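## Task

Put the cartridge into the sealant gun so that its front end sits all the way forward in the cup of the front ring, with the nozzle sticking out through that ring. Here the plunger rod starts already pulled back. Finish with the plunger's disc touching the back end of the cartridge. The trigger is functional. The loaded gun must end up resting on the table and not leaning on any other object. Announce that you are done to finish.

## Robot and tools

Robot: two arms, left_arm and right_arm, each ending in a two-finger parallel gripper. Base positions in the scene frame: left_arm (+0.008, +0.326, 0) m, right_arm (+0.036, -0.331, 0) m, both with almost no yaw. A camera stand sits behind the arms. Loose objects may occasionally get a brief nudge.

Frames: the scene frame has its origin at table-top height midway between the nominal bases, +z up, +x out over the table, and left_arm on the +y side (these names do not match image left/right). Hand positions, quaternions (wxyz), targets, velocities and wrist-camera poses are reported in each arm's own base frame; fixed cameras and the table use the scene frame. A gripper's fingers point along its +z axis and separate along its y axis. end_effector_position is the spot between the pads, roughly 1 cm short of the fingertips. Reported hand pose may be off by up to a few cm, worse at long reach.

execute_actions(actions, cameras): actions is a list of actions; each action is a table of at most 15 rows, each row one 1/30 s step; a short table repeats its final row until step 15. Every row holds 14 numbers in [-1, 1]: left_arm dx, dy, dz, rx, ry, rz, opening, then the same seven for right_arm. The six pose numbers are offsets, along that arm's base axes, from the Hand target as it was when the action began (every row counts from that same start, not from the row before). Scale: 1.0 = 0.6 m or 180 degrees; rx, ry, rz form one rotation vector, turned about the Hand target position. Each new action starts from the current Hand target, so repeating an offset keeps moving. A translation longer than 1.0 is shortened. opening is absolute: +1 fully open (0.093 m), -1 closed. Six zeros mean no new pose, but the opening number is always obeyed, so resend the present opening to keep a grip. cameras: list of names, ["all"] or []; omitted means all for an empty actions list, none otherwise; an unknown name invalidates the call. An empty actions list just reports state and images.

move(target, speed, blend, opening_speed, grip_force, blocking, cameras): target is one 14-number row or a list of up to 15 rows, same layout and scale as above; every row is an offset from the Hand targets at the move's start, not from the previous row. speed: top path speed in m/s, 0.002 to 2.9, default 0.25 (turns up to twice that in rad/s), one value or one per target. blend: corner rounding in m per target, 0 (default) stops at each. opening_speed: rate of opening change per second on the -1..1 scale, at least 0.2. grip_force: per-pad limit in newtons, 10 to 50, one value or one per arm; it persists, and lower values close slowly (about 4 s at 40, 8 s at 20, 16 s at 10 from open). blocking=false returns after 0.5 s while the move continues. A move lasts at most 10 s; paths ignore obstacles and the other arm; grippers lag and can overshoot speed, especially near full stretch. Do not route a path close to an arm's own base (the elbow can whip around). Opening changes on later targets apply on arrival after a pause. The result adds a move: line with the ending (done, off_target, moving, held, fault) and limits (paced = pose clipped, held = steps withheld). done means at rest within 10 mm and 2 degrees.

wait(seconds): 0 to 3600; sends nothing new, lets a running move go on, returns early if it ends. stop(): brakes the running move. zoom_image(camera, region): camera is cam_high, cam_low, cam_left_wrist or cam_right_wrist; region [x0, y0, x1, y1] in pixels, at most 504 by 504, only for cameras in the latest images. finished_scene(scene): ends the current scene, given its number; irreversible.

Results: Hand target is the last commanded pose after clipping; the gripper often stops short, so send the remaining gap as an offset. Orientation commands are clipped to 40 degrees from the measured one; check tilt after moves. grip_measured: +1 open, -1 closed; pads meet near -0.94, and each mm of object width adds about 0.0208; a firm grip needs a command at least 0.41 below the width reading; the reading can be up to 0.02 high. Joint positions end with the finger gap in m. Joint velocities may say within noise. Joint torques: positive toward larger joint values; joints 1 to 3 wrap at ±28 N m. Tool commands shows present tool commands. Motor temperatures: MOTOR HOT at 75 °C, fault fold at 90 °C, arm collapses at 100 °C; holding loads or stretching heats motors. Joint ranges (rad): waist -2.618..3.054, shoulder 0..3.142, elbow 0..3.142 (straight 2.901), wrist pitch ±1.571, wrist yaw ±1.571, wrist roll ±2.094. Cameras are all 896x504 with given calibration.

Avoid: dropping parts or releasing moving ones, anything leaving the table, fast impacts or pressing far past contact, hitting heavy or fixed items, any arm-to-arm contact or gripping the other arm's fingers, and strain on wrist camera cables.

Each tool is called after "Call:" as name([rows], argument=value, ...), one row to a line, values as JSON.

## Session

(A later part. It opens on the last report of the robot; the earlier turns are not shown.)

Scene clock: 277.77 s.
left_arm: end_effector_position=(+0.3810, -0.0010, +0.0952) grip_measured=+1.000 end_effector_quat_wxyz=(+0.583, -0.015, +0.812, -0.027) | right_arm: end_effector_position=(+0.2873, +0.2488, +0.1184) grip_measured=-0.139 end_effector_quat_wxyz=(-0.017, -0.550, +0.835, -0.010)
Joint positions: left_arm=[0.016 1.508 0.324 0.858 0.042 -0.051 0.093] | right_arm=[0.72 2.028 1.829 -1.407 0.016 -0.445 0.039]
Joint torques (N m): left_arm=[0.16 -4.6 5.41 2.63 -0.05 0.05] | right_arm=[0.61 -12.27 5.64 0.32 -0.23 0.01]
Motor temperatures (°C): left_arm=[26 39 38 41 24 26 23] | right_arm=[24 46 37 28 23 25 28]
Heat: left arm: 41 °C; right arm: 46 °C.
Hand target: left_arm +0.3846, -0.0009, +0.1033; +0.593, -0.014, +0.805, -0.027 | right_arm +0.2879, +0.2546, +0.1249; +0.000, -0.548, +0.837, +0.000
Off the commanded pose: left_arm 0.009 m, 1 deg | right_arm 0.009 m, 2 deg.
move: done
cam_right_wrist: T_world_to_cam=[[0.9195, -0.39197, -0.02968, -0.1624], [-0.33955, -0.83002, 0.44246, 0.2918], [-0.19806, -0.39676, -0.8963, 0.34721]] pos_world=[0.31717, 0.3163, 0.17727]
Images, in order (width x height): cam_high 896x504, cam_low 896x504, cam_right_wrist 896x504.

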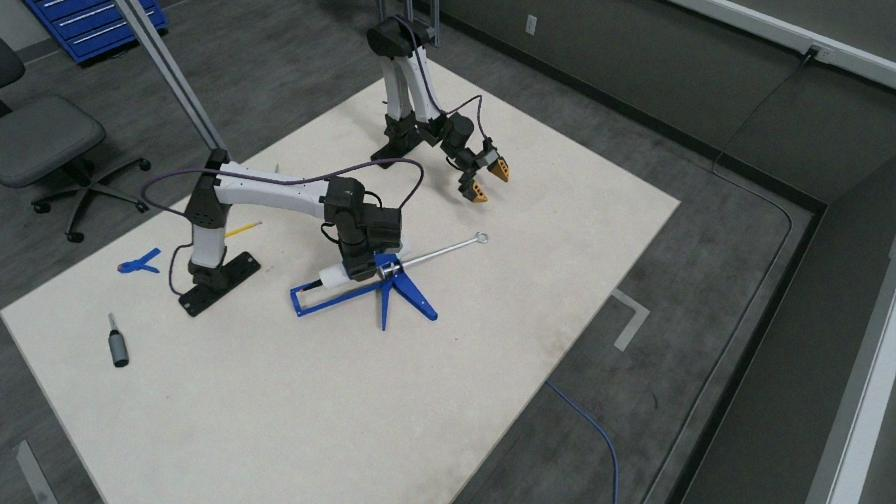

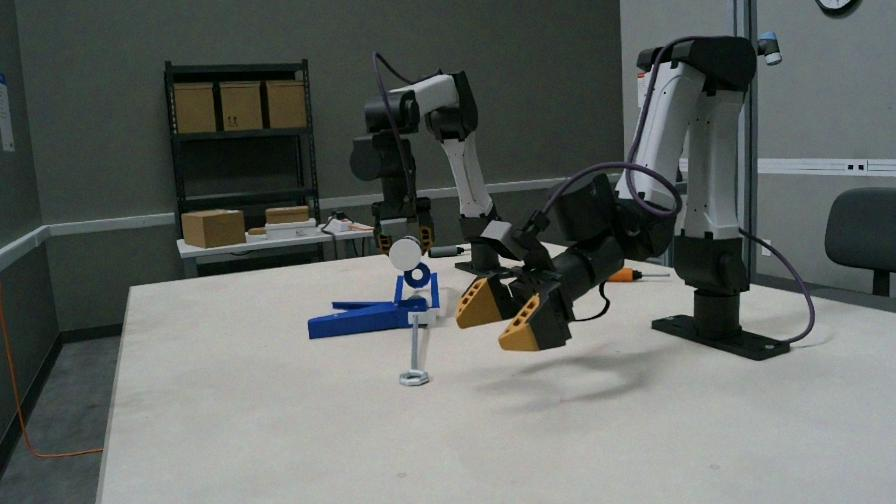

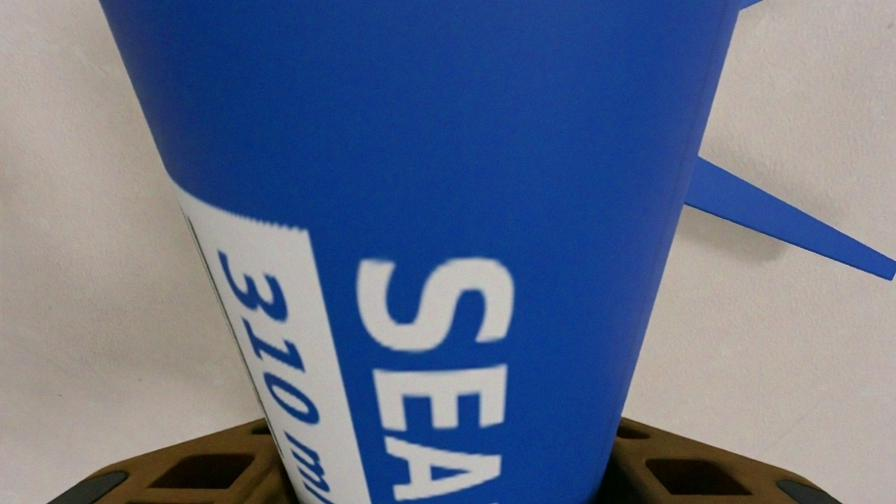

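Call:
move(target=[0,0,0,0,0,0,1, -0.0122,0.0053,-0.069,0,0,-0.004,-0.6], speed=0.08, cameras=["cam_right_wrist","cam_high","cam_low"])

Call:
zoom_image(camera="cam_high", region=[270, 240, 350, 330])

Call:
zoom_image(camera="cam_low", region=[360, 220, 460, 320])

Scene clock: 373.00 s.
left_arm: end_effector_position=(+0.3810, -0.0010, +0.0952) grip_measured=+1.000 end_effector_quat_wxyz=(+0.583, -0.015, +0.812, -0.027) | right_arm: end_effector_position=(+0.2799, +0.2503, +0.0736) grip_measured=-0.139 end_effector_quat_wxyz=(-0.021, -0.544, +0.839, -0.011)
Joint positions: left_arm=[0.016 1.508 0.324 0.858 0.042 -0.051 0.093] | right_arm=[0.737 2.028 1.65 -1.238 0.016 -0.414 0.039]
Joint torques (N m): left_arm=[0.1 -4.77 5.52 2.59 -0.05 0.01] | right_arm=[0.99 -13.18 5.57 0.32 -0.2 0]
Motor temperatures (°C): left_arm=[26 38 38 42 24 26 23] | right_arm=[24 62 36 27 23 25 30]
Heat: left arm: 42 °C; right arm: 62 °C.
Hand target: left_arm +0.3846, -0.0009, +0.1033; +0.593, -0.014, +0.805, -0.027 | right_arm +0.2806, +0.2578, +0.0835; +0.000, -0.543, +0.840, +0.000
Off the commanded pose: left_arm 0.009 m, 1 deg | right_arm 0.012 m, 3 deg.
move: off_target (right_arm)
cam_right_wrist: T_world_to_cam=[[0.91337, -0.40583, -0.03249, -0.15095], [-0.34908, -0.8217, 0.4505, 0.31039], [-0.20952, -0.40013, -0.89219, 0.30993]] pos_world=[0.31116, 0.3178, 0.13178]
Images, in order (width x height): cam_high 896x504, cam_low 896x504, cam_right_wrist 896x504.

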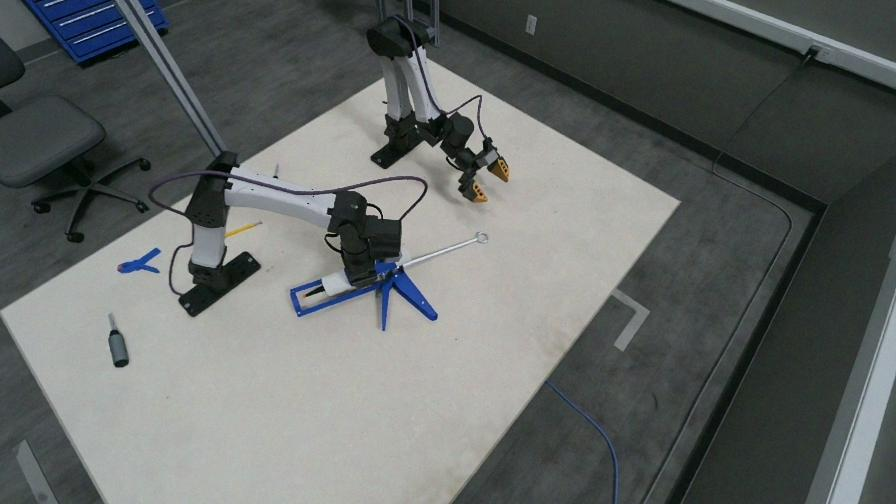

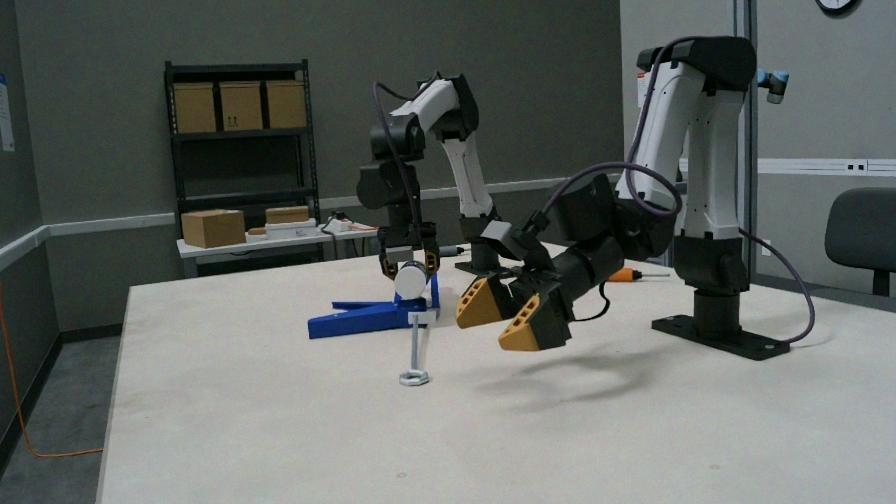

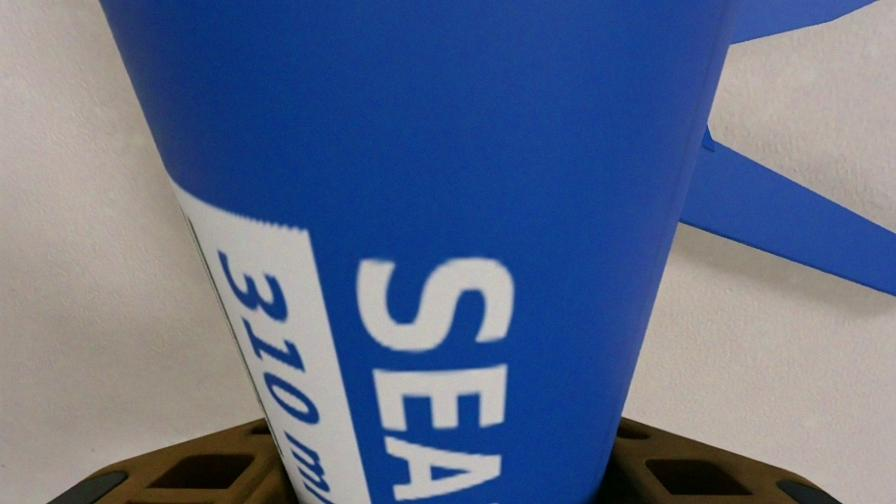

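Scaled by 5.600 from the camera's image (finer frame: 1280x720).

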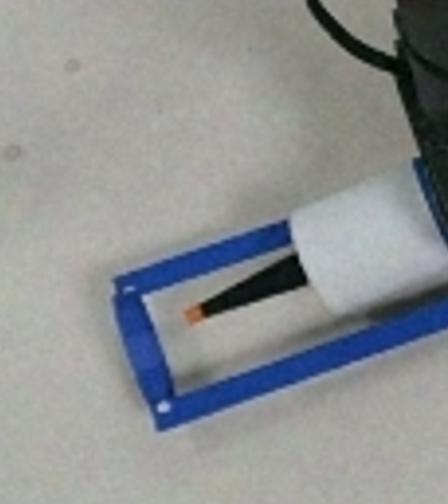

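Scaled by 5.040 from the camera's image (finer frame: 1280x720).

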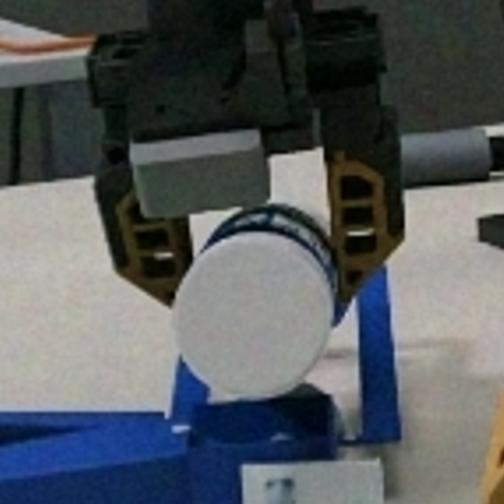

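Call:
move(target=[0,0,0,0,0,0,1, 0,0,-0.025,0,0,-0.002,-0.6], speed=0.06, cameras=["cam_high","cam_low"])

Call:
zoom_image(camera="cam_high", region=[270, 240, 350, 330])

Scene clock: 390.40 s.
left_arm: end_effector_position=(+0.3810, -0.0010, +0.0952) grip_measured=+1.000 end_effector_quat_wxyz=(+0.583, -0.015, +0.812, -0.027) | right_arm: end_effector_position=(+0.2785, +0.2498, +0.0654) grip_measured=-0.139 end_effector_quat_wxyz=(-0.022, -0.542, +0.840, -0.010)
Joint positions: left_arm=[0.016 1.508 0.324 0.858 0.042 -0.051 0.093] | right_arm=[0.737 2.028 1.618 -1.206 0.012 -0.41 0.039]
Joint torques (N m): left_arm=[0.12 -4.71 5.56 2.61 -0.06 0.04] | right_arm=[0.87 -12.3 4.29 0.59 -0.18 0.03]
Motor temperatures (°C): left_arm=[26 38 38 43 24 26 23] | right_arm=[24 65 36 27 23 25 30]
Heat: left arm: 43 °C; right arm: 65 °C.
Hand target: left_arm +0.3846, -0.0009, +0.1033; +0.593, -0.014, +0.805, -0.027 | right_arm +0.2806, +0.2577, +0.0685; +0.000, -0.540, +0.842, +0.000
Off the commanded pose: left_arm 0.009 m, 1 deg | right_arm 0.009 m, 3 deg.
move: off_target (right_arm)

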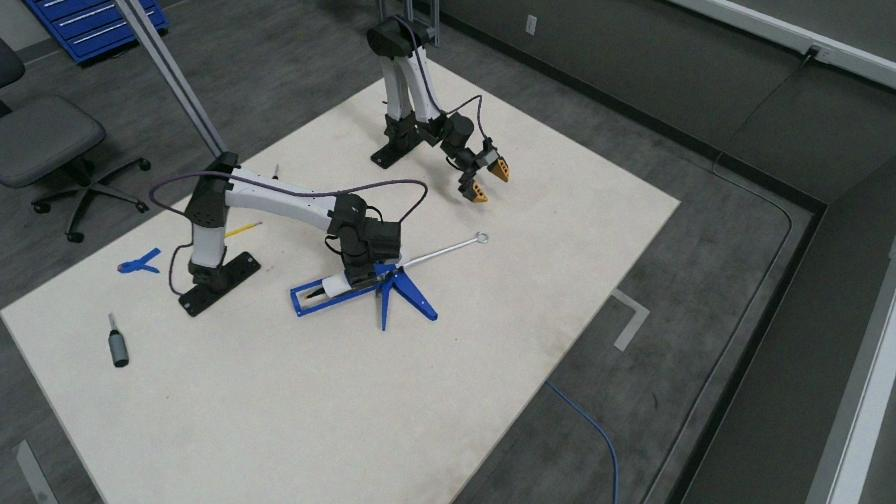

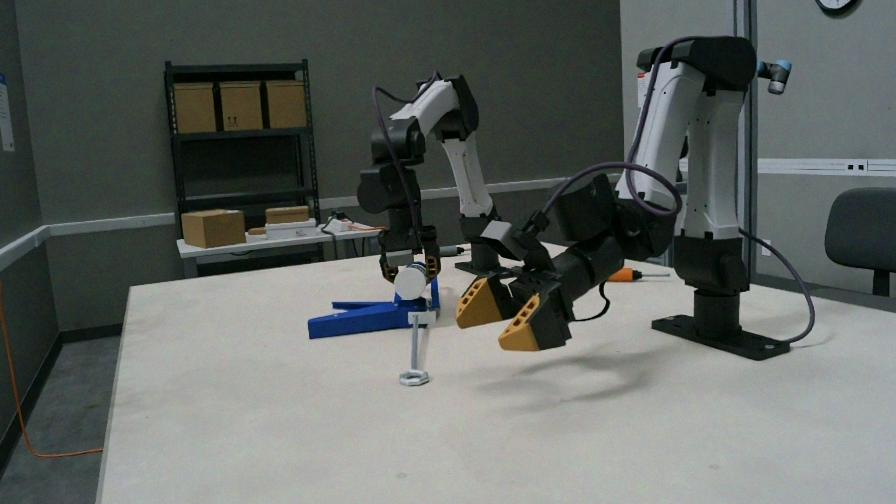

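Scaled by 5.600 from the camera's image (finer frame: 1280x720).

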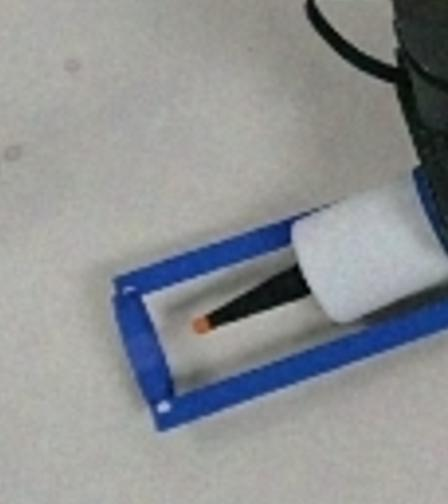

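Call:
move(target=[0,0,0,0,0,0,1, -0.0145,-0.030,0.006,0,0,0,-0.6], speed=0.05, cameras=["cam_high","cam_low"])

Call:
zoom_image(camera="cam_high", region=[270, 240, 350, 330])

Call:
zoom_image(camera="cam_low", region=[360, 220, 460, 320])

Scene clock: 404.70 s.
left_arm: end_effector_position=(+0.3810, -0.0010, +0.0952) grip_measured=+1.000 end_effector_quat_wxyz=(+0.583, -0.015, +0.812, -0.027) | right_arm: end_effector_position=(+0.2746, +0.2444, +0.0631) grip_measured=-0.139 end_effector_quat_wxyz=(-0.004, -0.539, +0.842, -0.003)
Joint positions: left_arm=[0.016 1.508 0.324 0.858 0.042 -0.051 0.093] | right_arm=[0.729 1.971 1.527 -1.136 0.005 -0.41 0.039]
Joint torques (N m): left_arm=[0.03 -4.67 5.6 2.62 -0.05 0.02] | right_arm=[-0.24 -13.34 4.27 0.13 -0.08 -0.14]
Motor temperatures (°C): left_arm=[26 38 38 43 24 26 23] | right_arm=[24 65 36 27 23 25 30]
Heat: left arm: 43 °C; right arm: 65 °C.
Hand target: left_arm +0.3846, -0.0009, +0.1033; +0.593, -0.014, +0.805, -0.027 | right_arm +0.2719, +0.2397, +0.0721; +0.000, -0.540, +0.842, +0.000
Off the commanded pose: left_arm 0.009 m, 1 deg | right_arm 0.010 m, 1 deg.
move: done

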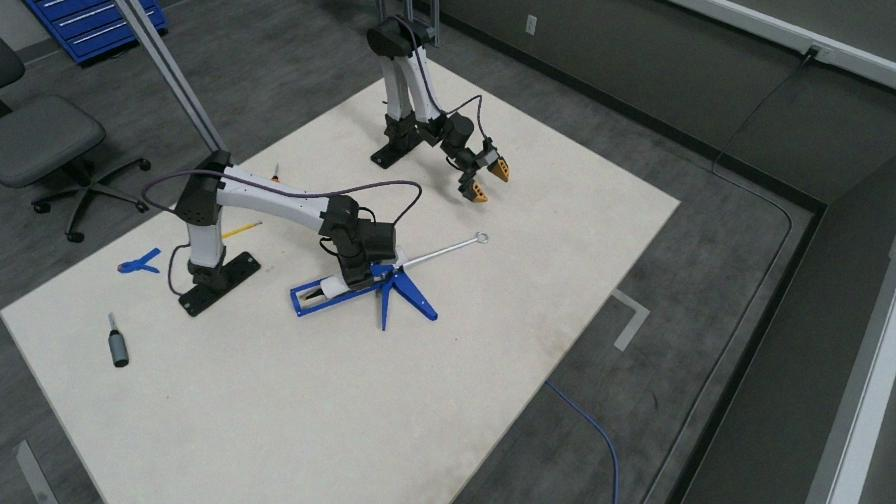

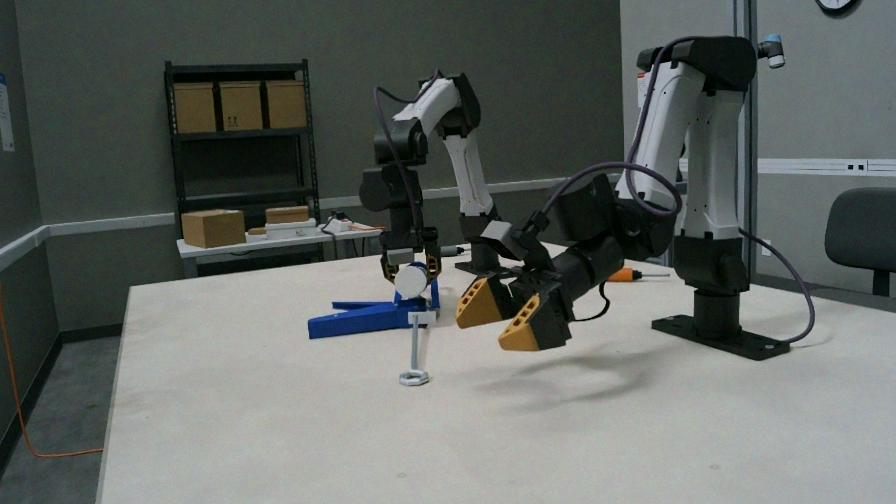

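Scaled by 5.600 from the camera's image (finer frame: 1280x720).

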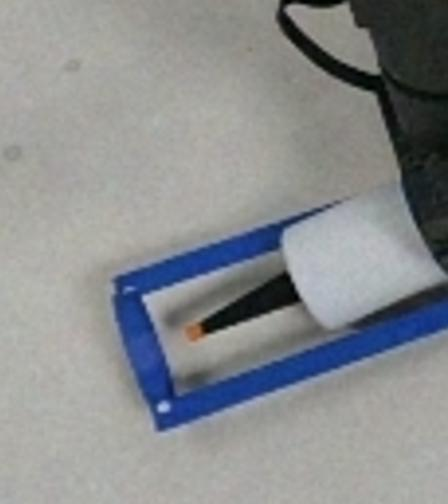

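Scaled by 5.040 from the camera's image (finer frame: 1280x720).

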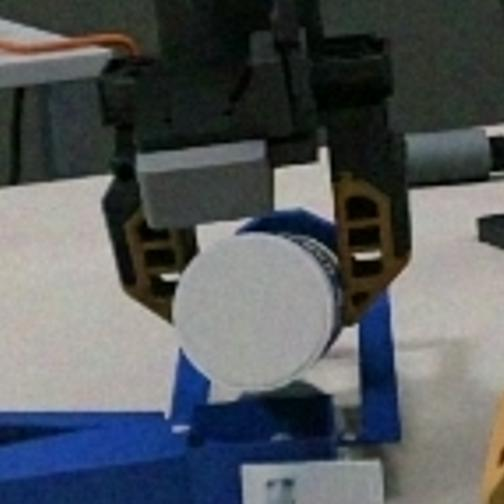

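Call:
move(target=[0,0,0,0,0,0,1, -0.0135,-0.032,0.016,0,0,0,-0.6], speed=0.05, cameras=["cam_high","cam_low"])

Call:
zoom_image(camera="cam_high", region=[270, 240, 350, 330])

Call:
zoom_image(camera="cam_low", region=[360, 220, 460, 320])

Scene clock: 416.47 s.
left_arm: end_effector_position=(+0.3810, -0.0010, +0.0952) grip_measured=+1.000 end_effector_quat_wxyz=(+0.583, -0.015, +0.812, -0.027) | right_arm: end_effector_position=(+0.2640, +0.2231, +0.0634) grip_measured=-0.139 end_effector_quat_wxyz=(-0.019, -0.538, +0.843, -0.005)
Joint positions: left_arm=[0.016 1.508 0.324 0.858 0.042 -0.051 0.093] | right_arm=[0.704 1.915 1.449 -1.143 0.004 -0.431 0.039]
Joint torques (N m): left_arm=[0.12 -4.67 5.57 2.61 -0.04 0.03] | right_arm=[-0.18 -14.6 5.27 0.03 -0.07 -0.2]
Motor temperatures (°C): left_arm=[26 38 38 43 24 26 23] | right_arm=[24 69 36 27 23 25 30]
Heat: left arm: 43 °C; right arm: 69 °C.
Hand target: left_arm +0.3846, -0.0009, +0.1033; +0.593, -0.014, +0.805, -0.027 | right_arm +0.2638, +0.2205, +0.0818; +0.000, -0.540, +0.842, +0.000
Off the commanded pose: left_arm 0.009 m, 1 deg | right_arm 0.018 m, 2 deg.
move: off_target (right_arm)

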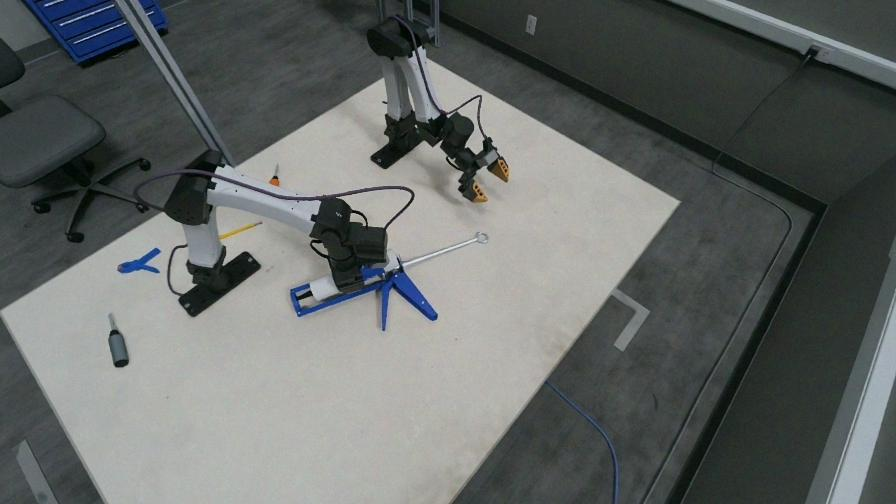

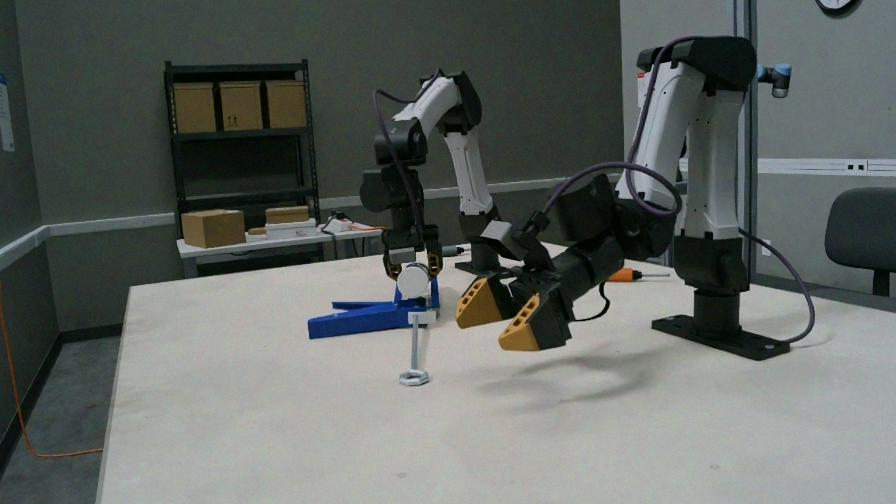

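Scaled by 5.600 from the camera's image (finer frame: 1280x720).

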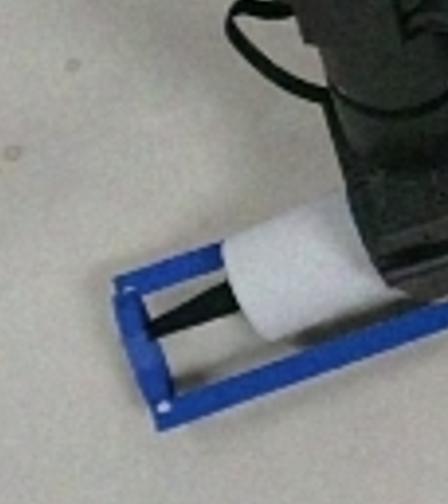

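Scaled by 5.040 from the camera's image (finer frame: 1280x720).

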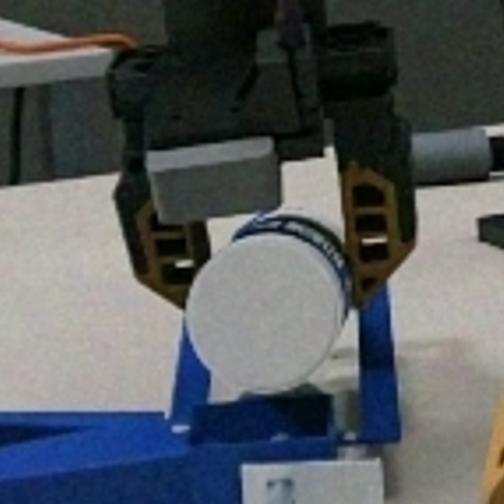

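Call:
move(target=[0,0,0,0,0,0,1, -0.009,-0.033,0.006,0,0,0,-0.6], speed=0.05, cameras=["cam_high","cam_low"])

Call:
zoom_image(camera="cam_high", region=[270, 240, 350, 330])

Call:
zoom_image(camera="cam_low", region=[360, 220, 460, 320])

Scene clock: 438.00 s.
left_arm: end_effector_position=(+0.3810, -0.0010, +0.0952) grip_measured=+1.000 end_effector_quat_wxyz=(+0.583, -0.015, +0.812, -0.027) | right_arm: end_effector_position=(+0.2569, +0.2017, +0.0636) grip_measured=-0.139 end_effector_quat_wxyz=(-0.027, -0.537, +0.843, -0.005)
Joint positions: left_arm=[0.016 1.508 0.324 0.858 0.042 -0.051 0.093] | right_arm=[0.668 1.859 1.375 -1.141 0.004 -0.467 0.039]
Joint torques (N m): left_arm=[0.17 -4.64 5.55 2.63 -0.06 0.04] | right_arm=[-0.28 -14.56 5.72 0.02 -0.07 -0.24]
Motor temperatures (°C): left_arm=[26 38 38 43 24 26 23] | right_arm=[24 77 36 27 23 25 30]
Heat: left arm: 43 °C; right arm: 77 °C. Fold the right arm in close to its base, or ease its load, before you think long.
Hand target: left_arm +0.3846, -0.0009, +0.1033; +0.593, -0.014, +0.805, -0.027 | right_arm +0.2584, +0.2007, +0.0853; +0.000, -0.540, +0.842, +0.000
Off the commanded pose: left_arm 0.009 m, 1 deg | right_arm 0.022 m, 3 deg.
MOTOR HOT: joint 2 (shoulder) of the right arm reports 77 °C; the controller's stop level is 90 °C. To cool a motor, set the load down, stop pushing, or move to a pose that needs little force.
move: off_target (right_arm)

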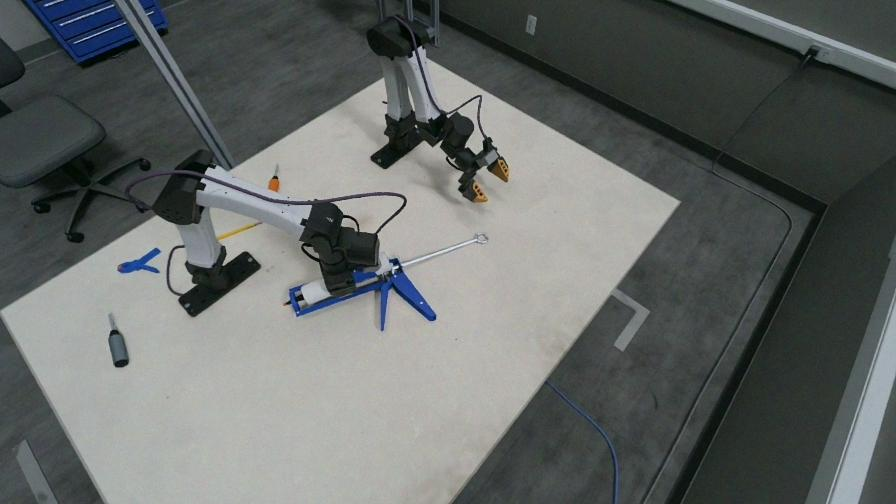

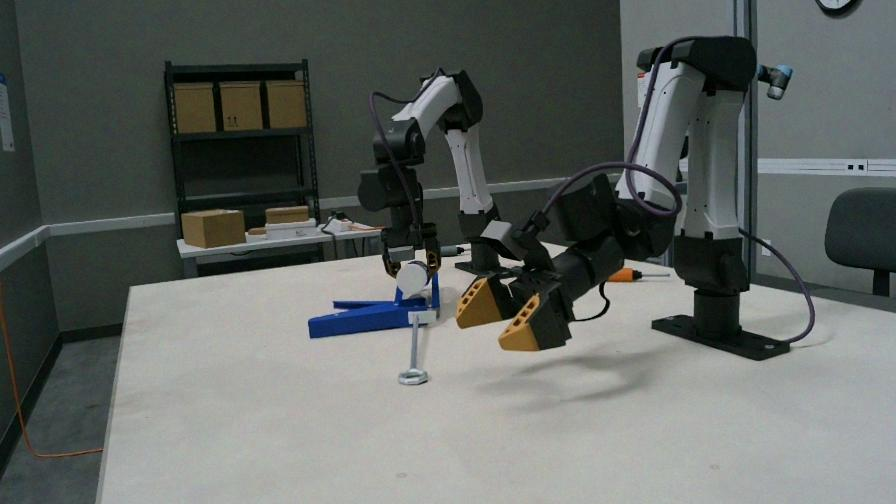

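Scaled by 5.600 from the camera's image (finer frame: 1280x720).

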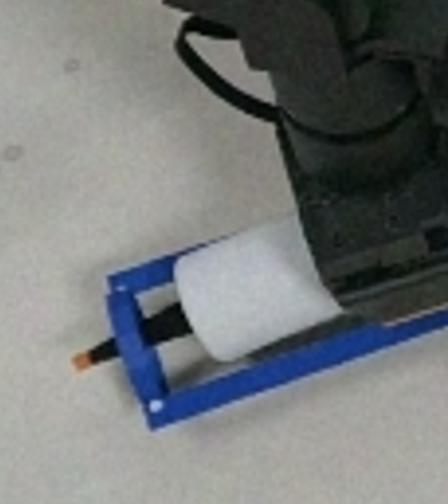

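Scaled by 5.040 from the camera's image (finer frame: 1280x720).

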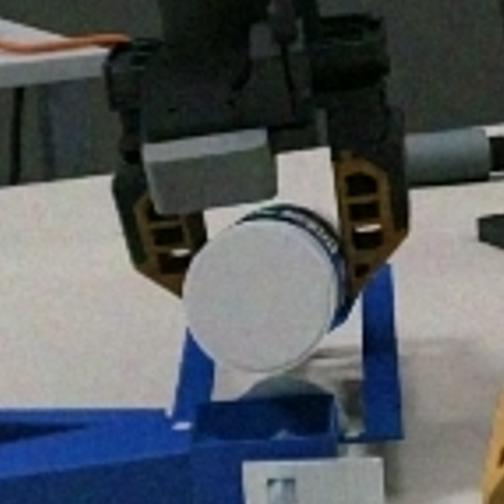

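Call:
move(target=[0,0,0,0,0,0,1, -0.0145,-0.037,-0.015,0,0,0,-0.6], speed=0.06, cameras=["cam_high","cam_low"])

Call:
zoom_image(camera="cam_high", region=[270, 240, 350, 330])

Call:
zoom_image(camera="cam_low", region=[360, 220, 460, 320])

Scene clock: 464.17 s.
left_arm: end_effector_position=(+0.3810, -0.0010, +0.0952) grip_measured=+1.000 end_effector_quat_wxyz=(+0.583, -0.015, +0.812, -0.027) | right_arm: end_effector_position=(+0.2465, +0.1782, +0.0581) grip_measured=-0.139 end_effector_quat_wxyz=(-0.029, -0.537, +0.843, -0.004)
Joint positions: left_arm=[0.016 1.508 0.324 0.858 0.042 -0.051 0.093] | right_arm=[0.628 1.785 1.258 -1.101 0.004 -0.505 0.039]
Joint torques (N m): left_arm=[0.12 -4.6 5.53 2.62 -0.04 0.03] | right_arm=[-0.28 -13.48 5.6 0.09 -0.08 -0.18]
Motor temperatures (°C): left_arm=[26 38 38 44 24 26 23] | right_arm=[24 81 36 26 23 25 31]
Heat: left arm: 44 °C; right arm: 81 °C. Fold the right arm in close to its base, or ease its load, before you think long.
Hand target: left_arm +0.3846, -0.0009, +0.1033; +0.593, -0.014, +0.805, -0.027 | right_arm +0.2498, +0.1785, +0.0764; +0.000, -0.540, +0.842, +0.000
Off the commanded pose: left_arm 0.009 m, 1 deg | right_arm 0.019 m, 3 deg.
MOTOR HOT: still on. Joint 2 (shoulder) of the right arm reports 81 °C.
move: off_target (right_arm)

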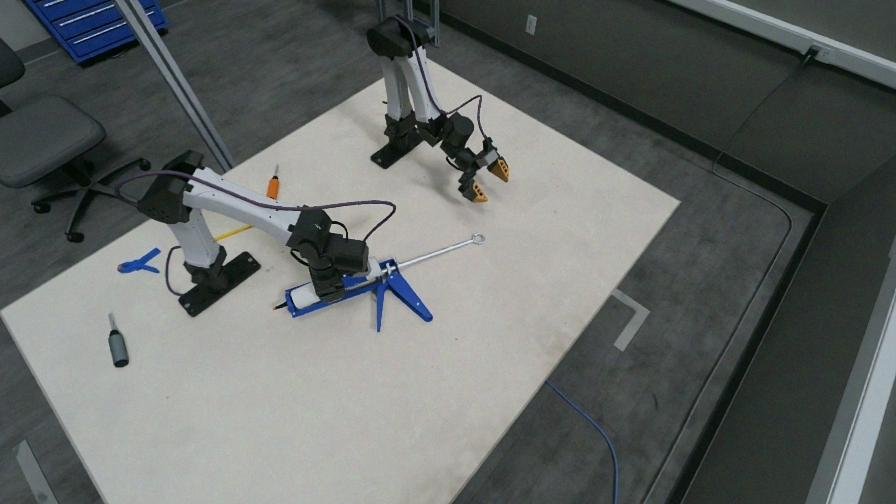

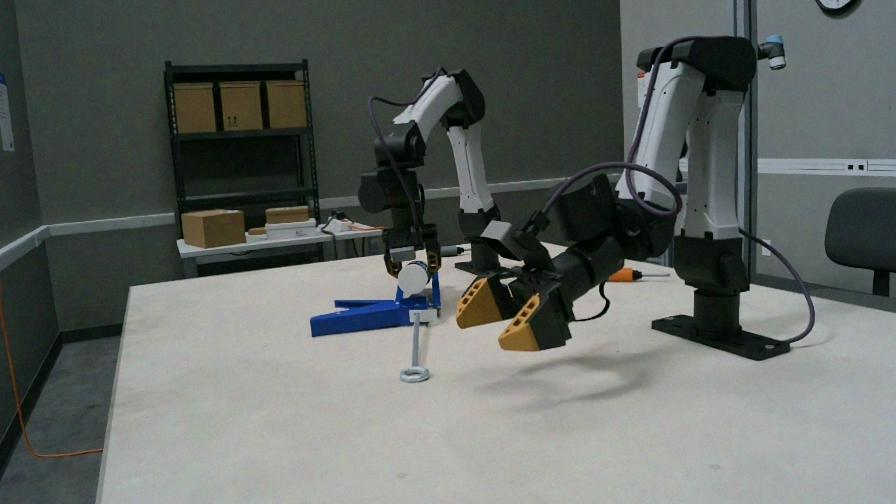

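Scaled by 5.600 from the camera's image (finer frame: 1280x720).

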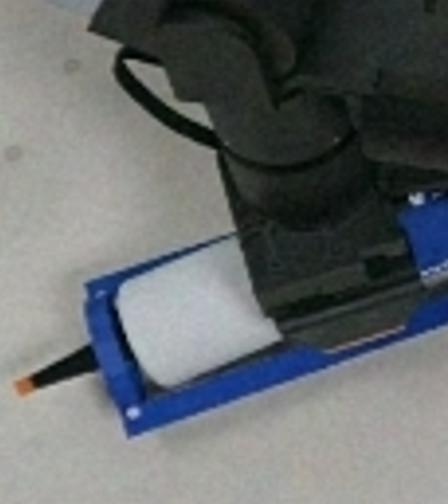

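Scaled by 5.040 from the camera's image (finer frame: 1280x720).

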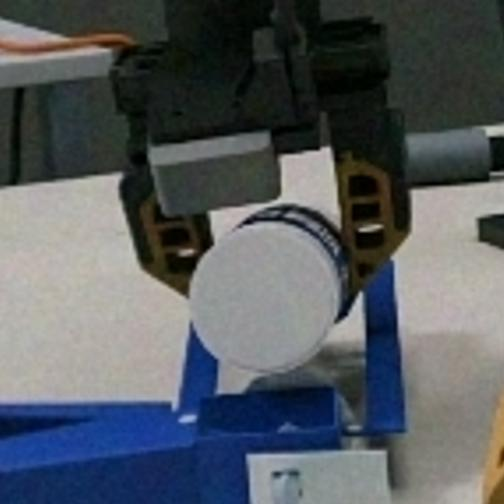

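Call:
move(target=[0,0,0,0,0,0,1, 0,0,-0.035,0,0,0,-0.6], speed=0.06, cameras=["cam_high","cam_low"])

Scene clock: 474.13 s.
left_arm: end_effector_position=(+0.3810, -0.0010, +0.0952) grip_measured=+1.000 end_effector_quat_wxyz=(+0.583, -0.015, +0.812, -0.027) | right_arm: end_effector_position=(+0.2461, +0.1777, +0.0500) grip_measured=-0.139 end_effector_quat_wxyz=(-0.018, -0.539, +0.842, -0.002)
Joint positions: left_arm=[0.016 1.508 0.324 0.858 0.042 -0.051 0.093] | right_arm=[0.627 1.774 1.211 -1.045 0.002 -0.511 0.039]
Joint torques (N m): left_arm=[0.09 -4.7 5.59 2.62 -0.05 0.02] | right_arm=[-0.12 -10.54 4.42 0.35 -0.1 -0.19]
Motor temperatures (°C): left_arm=[26 38 38 44 24 26 23] | right_arm=[24 80 36 26 23 25 31]
Heat: left arm: 44 °C; right arm: 80 °C. Fold the right arm in close to its base, or ease its load, before you think long.
Hand target: left_arm +0.3846, -0.0009, +0.1033; +0.593, -0.014, +0.805, -0.027 | right_arm +0.2498, +0.1785, +0.0554; +0.000, -0.540, +0.842, +0.000
Off the commanded pose: left_arm 0.009 m, 1 deg | right_arm 0.007 m, 2 deg.
MOTOR HOT: still on. Joint 2 (shoulder) of the right arm reports 80 °C.
move: done

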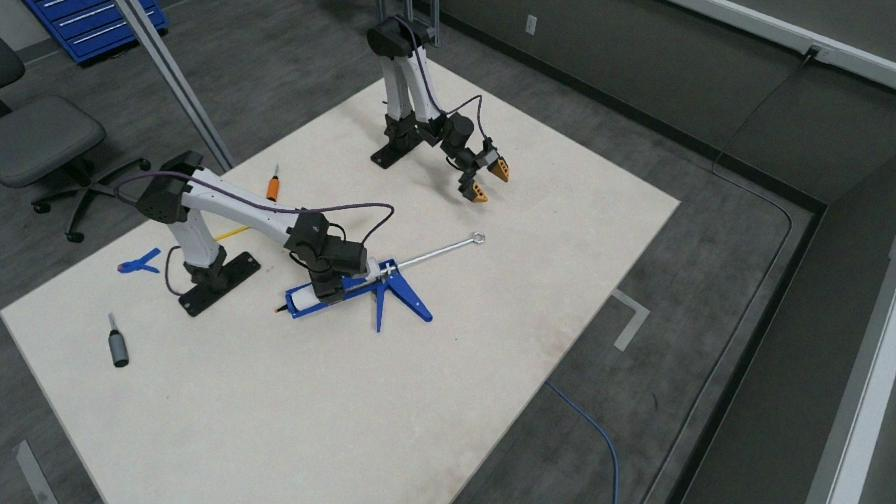

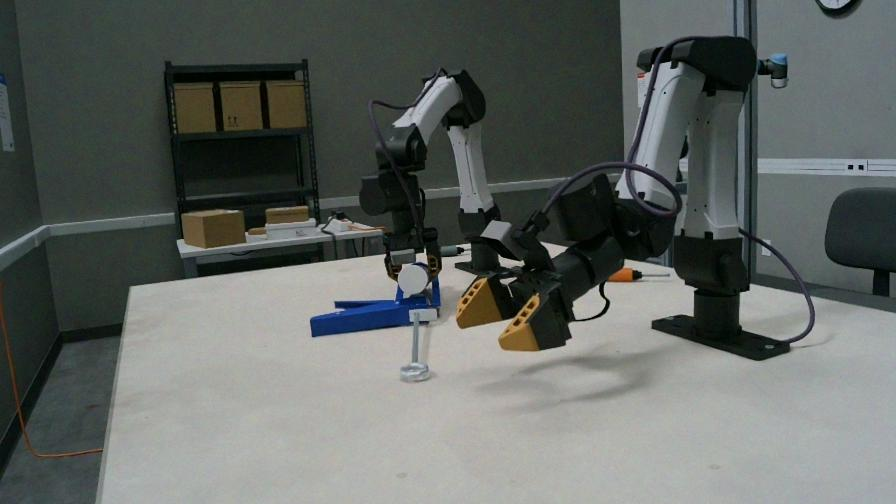

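Call:
move(target=[0,0,0,0,0,0,1, 0,0,-0.015,0,0,0,-0.6], speed=0.05, cameras=["cam_high","cam_low"])

Call:
zoom_image(camera="cam_high", region=[260, 230, 360, 330])

Call:
zoom_image(camera="cam_low", region=[360, 220, 460, 320])

Scene clock: 480.77 s.
left_arm: end_effector_position=(+0.3810, -0.0010, +0.0952) grip_measured=+1.000 end_effector_quat_wxyz=(+0.583, -0.015, +0.812, -0.027) | right_arm: end_effector_position=(+0.2463, +0.1774, +0.0474) grip_measured=-0.139 end_effector_quat_wxyz=(-0.013, -0.538, +0.843, -0.002)
Joint positions: left_arm=[0.016 1.508 0.324 0.858 0.042 -0.051 0.093] | right_arm=[0.625 1.768 1.194 -1.023 0.002 -0.511 0.039]
Joint torques (N m): left_arm=[0.1 -4.66 5.5 2.61 -0.05 0.01] | right_arm=[0.16 -8.99 3.81 0.58 -0.05 -0.15]
Motor temperatures (°C): left_arm=[26 38 38 44 24 26 23] | right_arm=[24 75 36 26 23 25 31]
Heat: left arm: 44 °C; right arm: 75 °C. Fold the right arm in close to its base, or ease its load, before you think long.
Hand target: left_arm +0.3846, -0.0009, +0.1033; +0.593, -0.014, +0.805, -0.027 | right_arm +0.2499, +0.1785, +0.0464; +0.000, -0.540, +0.842, +0.000
Off the commanded pose: left_arm 0.009 m, 1 deg | right_arm 0.004 m, 2 deg.
MOTOR HOT: still on. Joint 2 (shoulder) of the right arm reports 75 °C.
move: done

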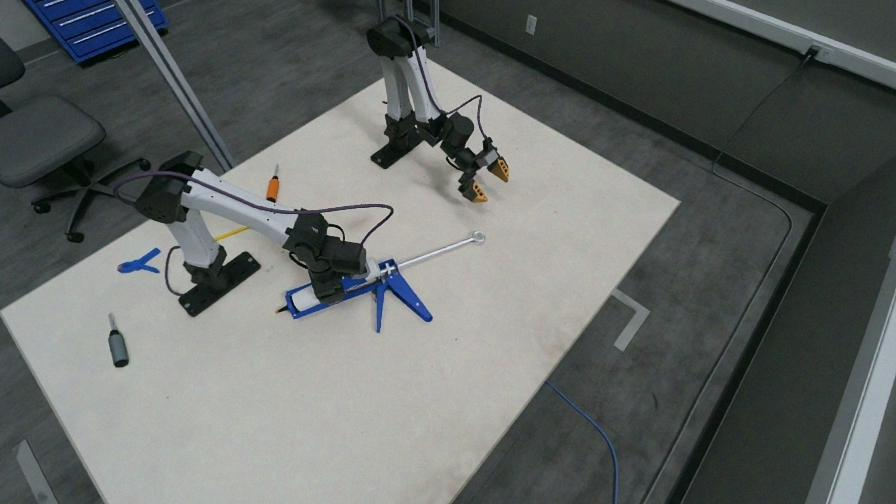

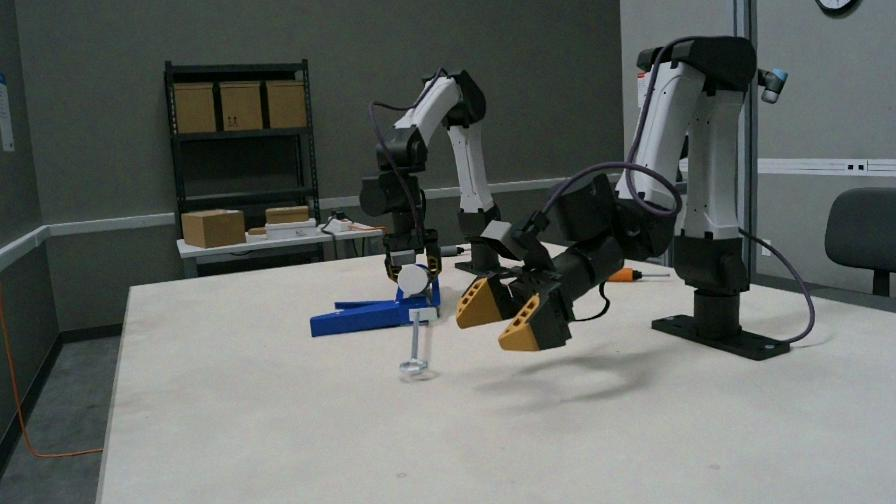

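Scaled by 5.040 from the camera's image (finer frame: 1280x720).

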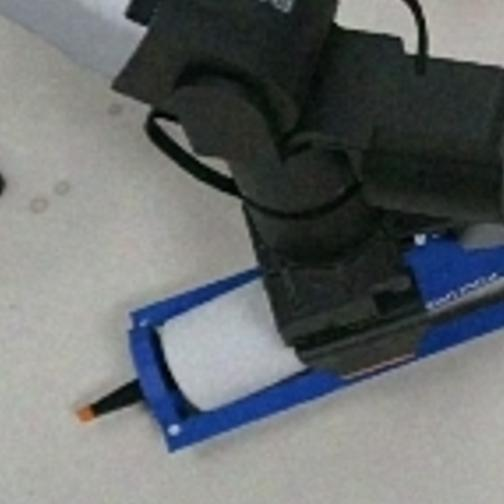

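Scaled by 5.040 from the camera's image (finer frame: 1280x720).

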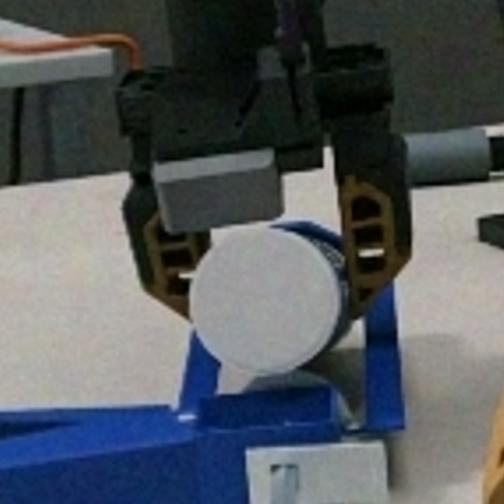

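Call:
wait(seconds=10)

Scene clock: 522.17 s.
left_arm: end_effector_position=(+0.3810, -0.0010, +0.0952) grip_measured=+1.000 end_effector_quat_wxyz=(+0.583, -0.015, +0.812, -0.027) | right_arm: end_effector_position=(+0.2463, +0.1774, +0.0474) grip_measured=-0.139 end_effector_quat_wxyz=(-0.013, -0.538, +0.843, -0.002)
Joint positions: left_arm=[0.016 1.508 0.324 0.858 0.042 -0.051 0.093] | right_arm=[0.625 1.768 1.194 -1.023 0.002 -0.511 0.039]
Joint torques (N m): left_arm=[0.09 -4.7 5.57 2.61 -0.05 0.04] | right_arm=[0.08 -9.03 3.59 0.54 -0.07 -0.16]
Motor temperatures (°C): left_arm=[26 37 38 44 24 26 23] | right_arm=[24 60 34 27 23 25 31]
Heat: left arm: 44 °C; right arm: 60 °C.
Hand target: left_arm +0.3846, -0.0009, +0.1033; +0.593, -0.014, +0.805, -0.027 | right_arm +0.2498, +0.1785, +0.0464; +0.000, -0.540, +0.842, +0.000
Tool commands: left_gripper/opening=+1.0 right_gripper/opening=-0.6
Off the commanded pose: left_arm 0.009 m, 1 deg | right_arm 0.004 m, 2 deg.
MOTOR HOT: cleared for the motors of the right arm.
wait: 10.00 s; at rest from the start

Call:
move([
  [0,0,0,0,0,0,1, 0.003,-0.001,0.032,0,0,0,-0.6],
  [0,0,0,0,0,0,1, -0.011,-0.0353,0.036,0,0,0,-0.6],
], speed=0.06, cameras=["cam_high","cam_low"])

Call:
zoom_image(camera="cam_high", region=[260, 230, 360, 330])

Call:
zoom_image(camera="cam_low", region=[360, 220, 460, 320])

Scene clock: 548.60 s.
left_arm: end_effector_position=(+0.3810, -0.0010, +0.0952) grip_measured=+1.000 end_effector_quat_wxyz=(+0.583, -0.015, +0.812, -0.027) | right_arm: end_effector_position=(+0.2421, +0.1591, +0.0512) grip_measured=-0.139 end_effector_quat_wxyz=(-0.021, -0.537, +0.843, -0.001)
Joint positions: left_arm=[0.016 1.508 0.324 0.858 0.042 -0.051 0.093] | right_arm=[0.582 1.726 1.159 -1.045 0.001 -0.552 0.039]
Joint torques (N m): left_arm=[0.18 -4.63 5.63 2.62 -0.06 0.01] | right_arm=[-0.23 -12.42 5.63 -0.03 -0.07 -0.24]
Motor temperatures (°C): left_arm=[26 37 38 44 24 26 23] | right_arm=[24 57 34 27 23 25 31]
Heat: left arm: 44 °C; right arm: 57 °C.
Hand target: left_arm +0.3846, -0.0009, +0.1033; +0.593, -0.014, +0.805, -0.027 | right_arm +0.2431, +0.1573, +0.0679; +0.000, -0.540, +0.842, +0.000
Off the commanded pose: left_arm 0.009 m, 1 deg | right_arm 0.017 m, 2 deg.
move: off_target (right_arm)

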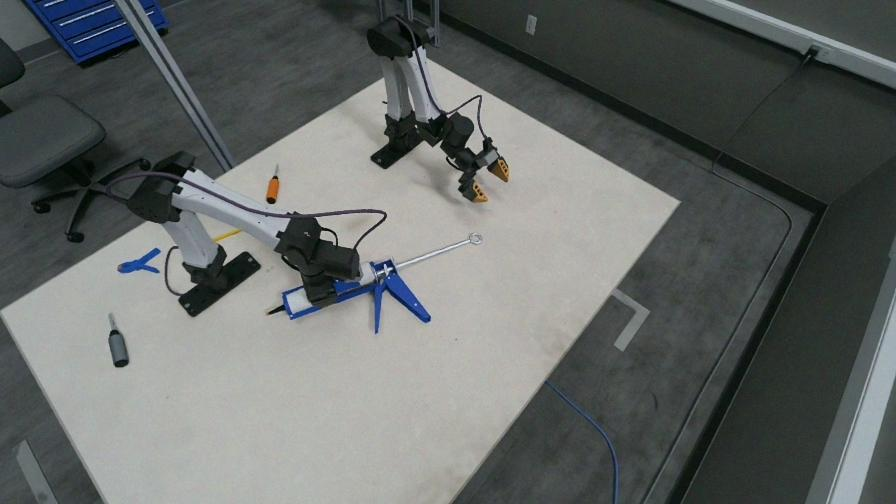

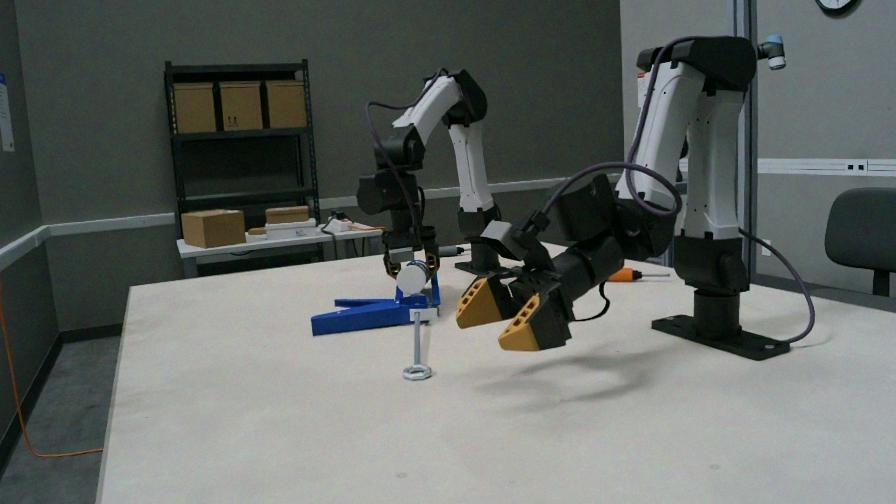

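Scaled by 5.040 from the camera's image (finer frame: 1280x720).

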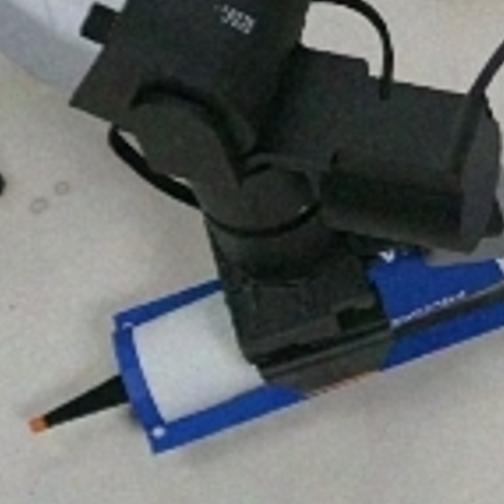

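Scaled by 5.040 from the camera's image (finer frame: 1280x720).

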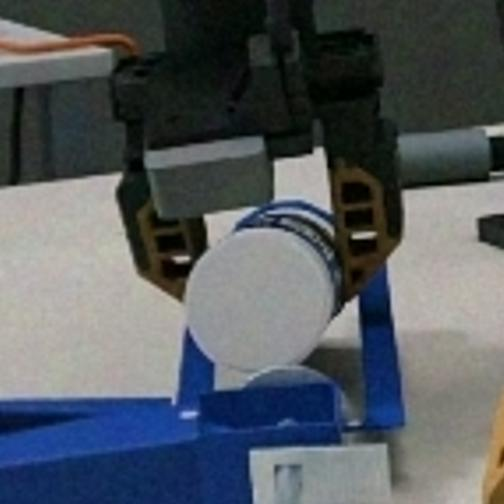

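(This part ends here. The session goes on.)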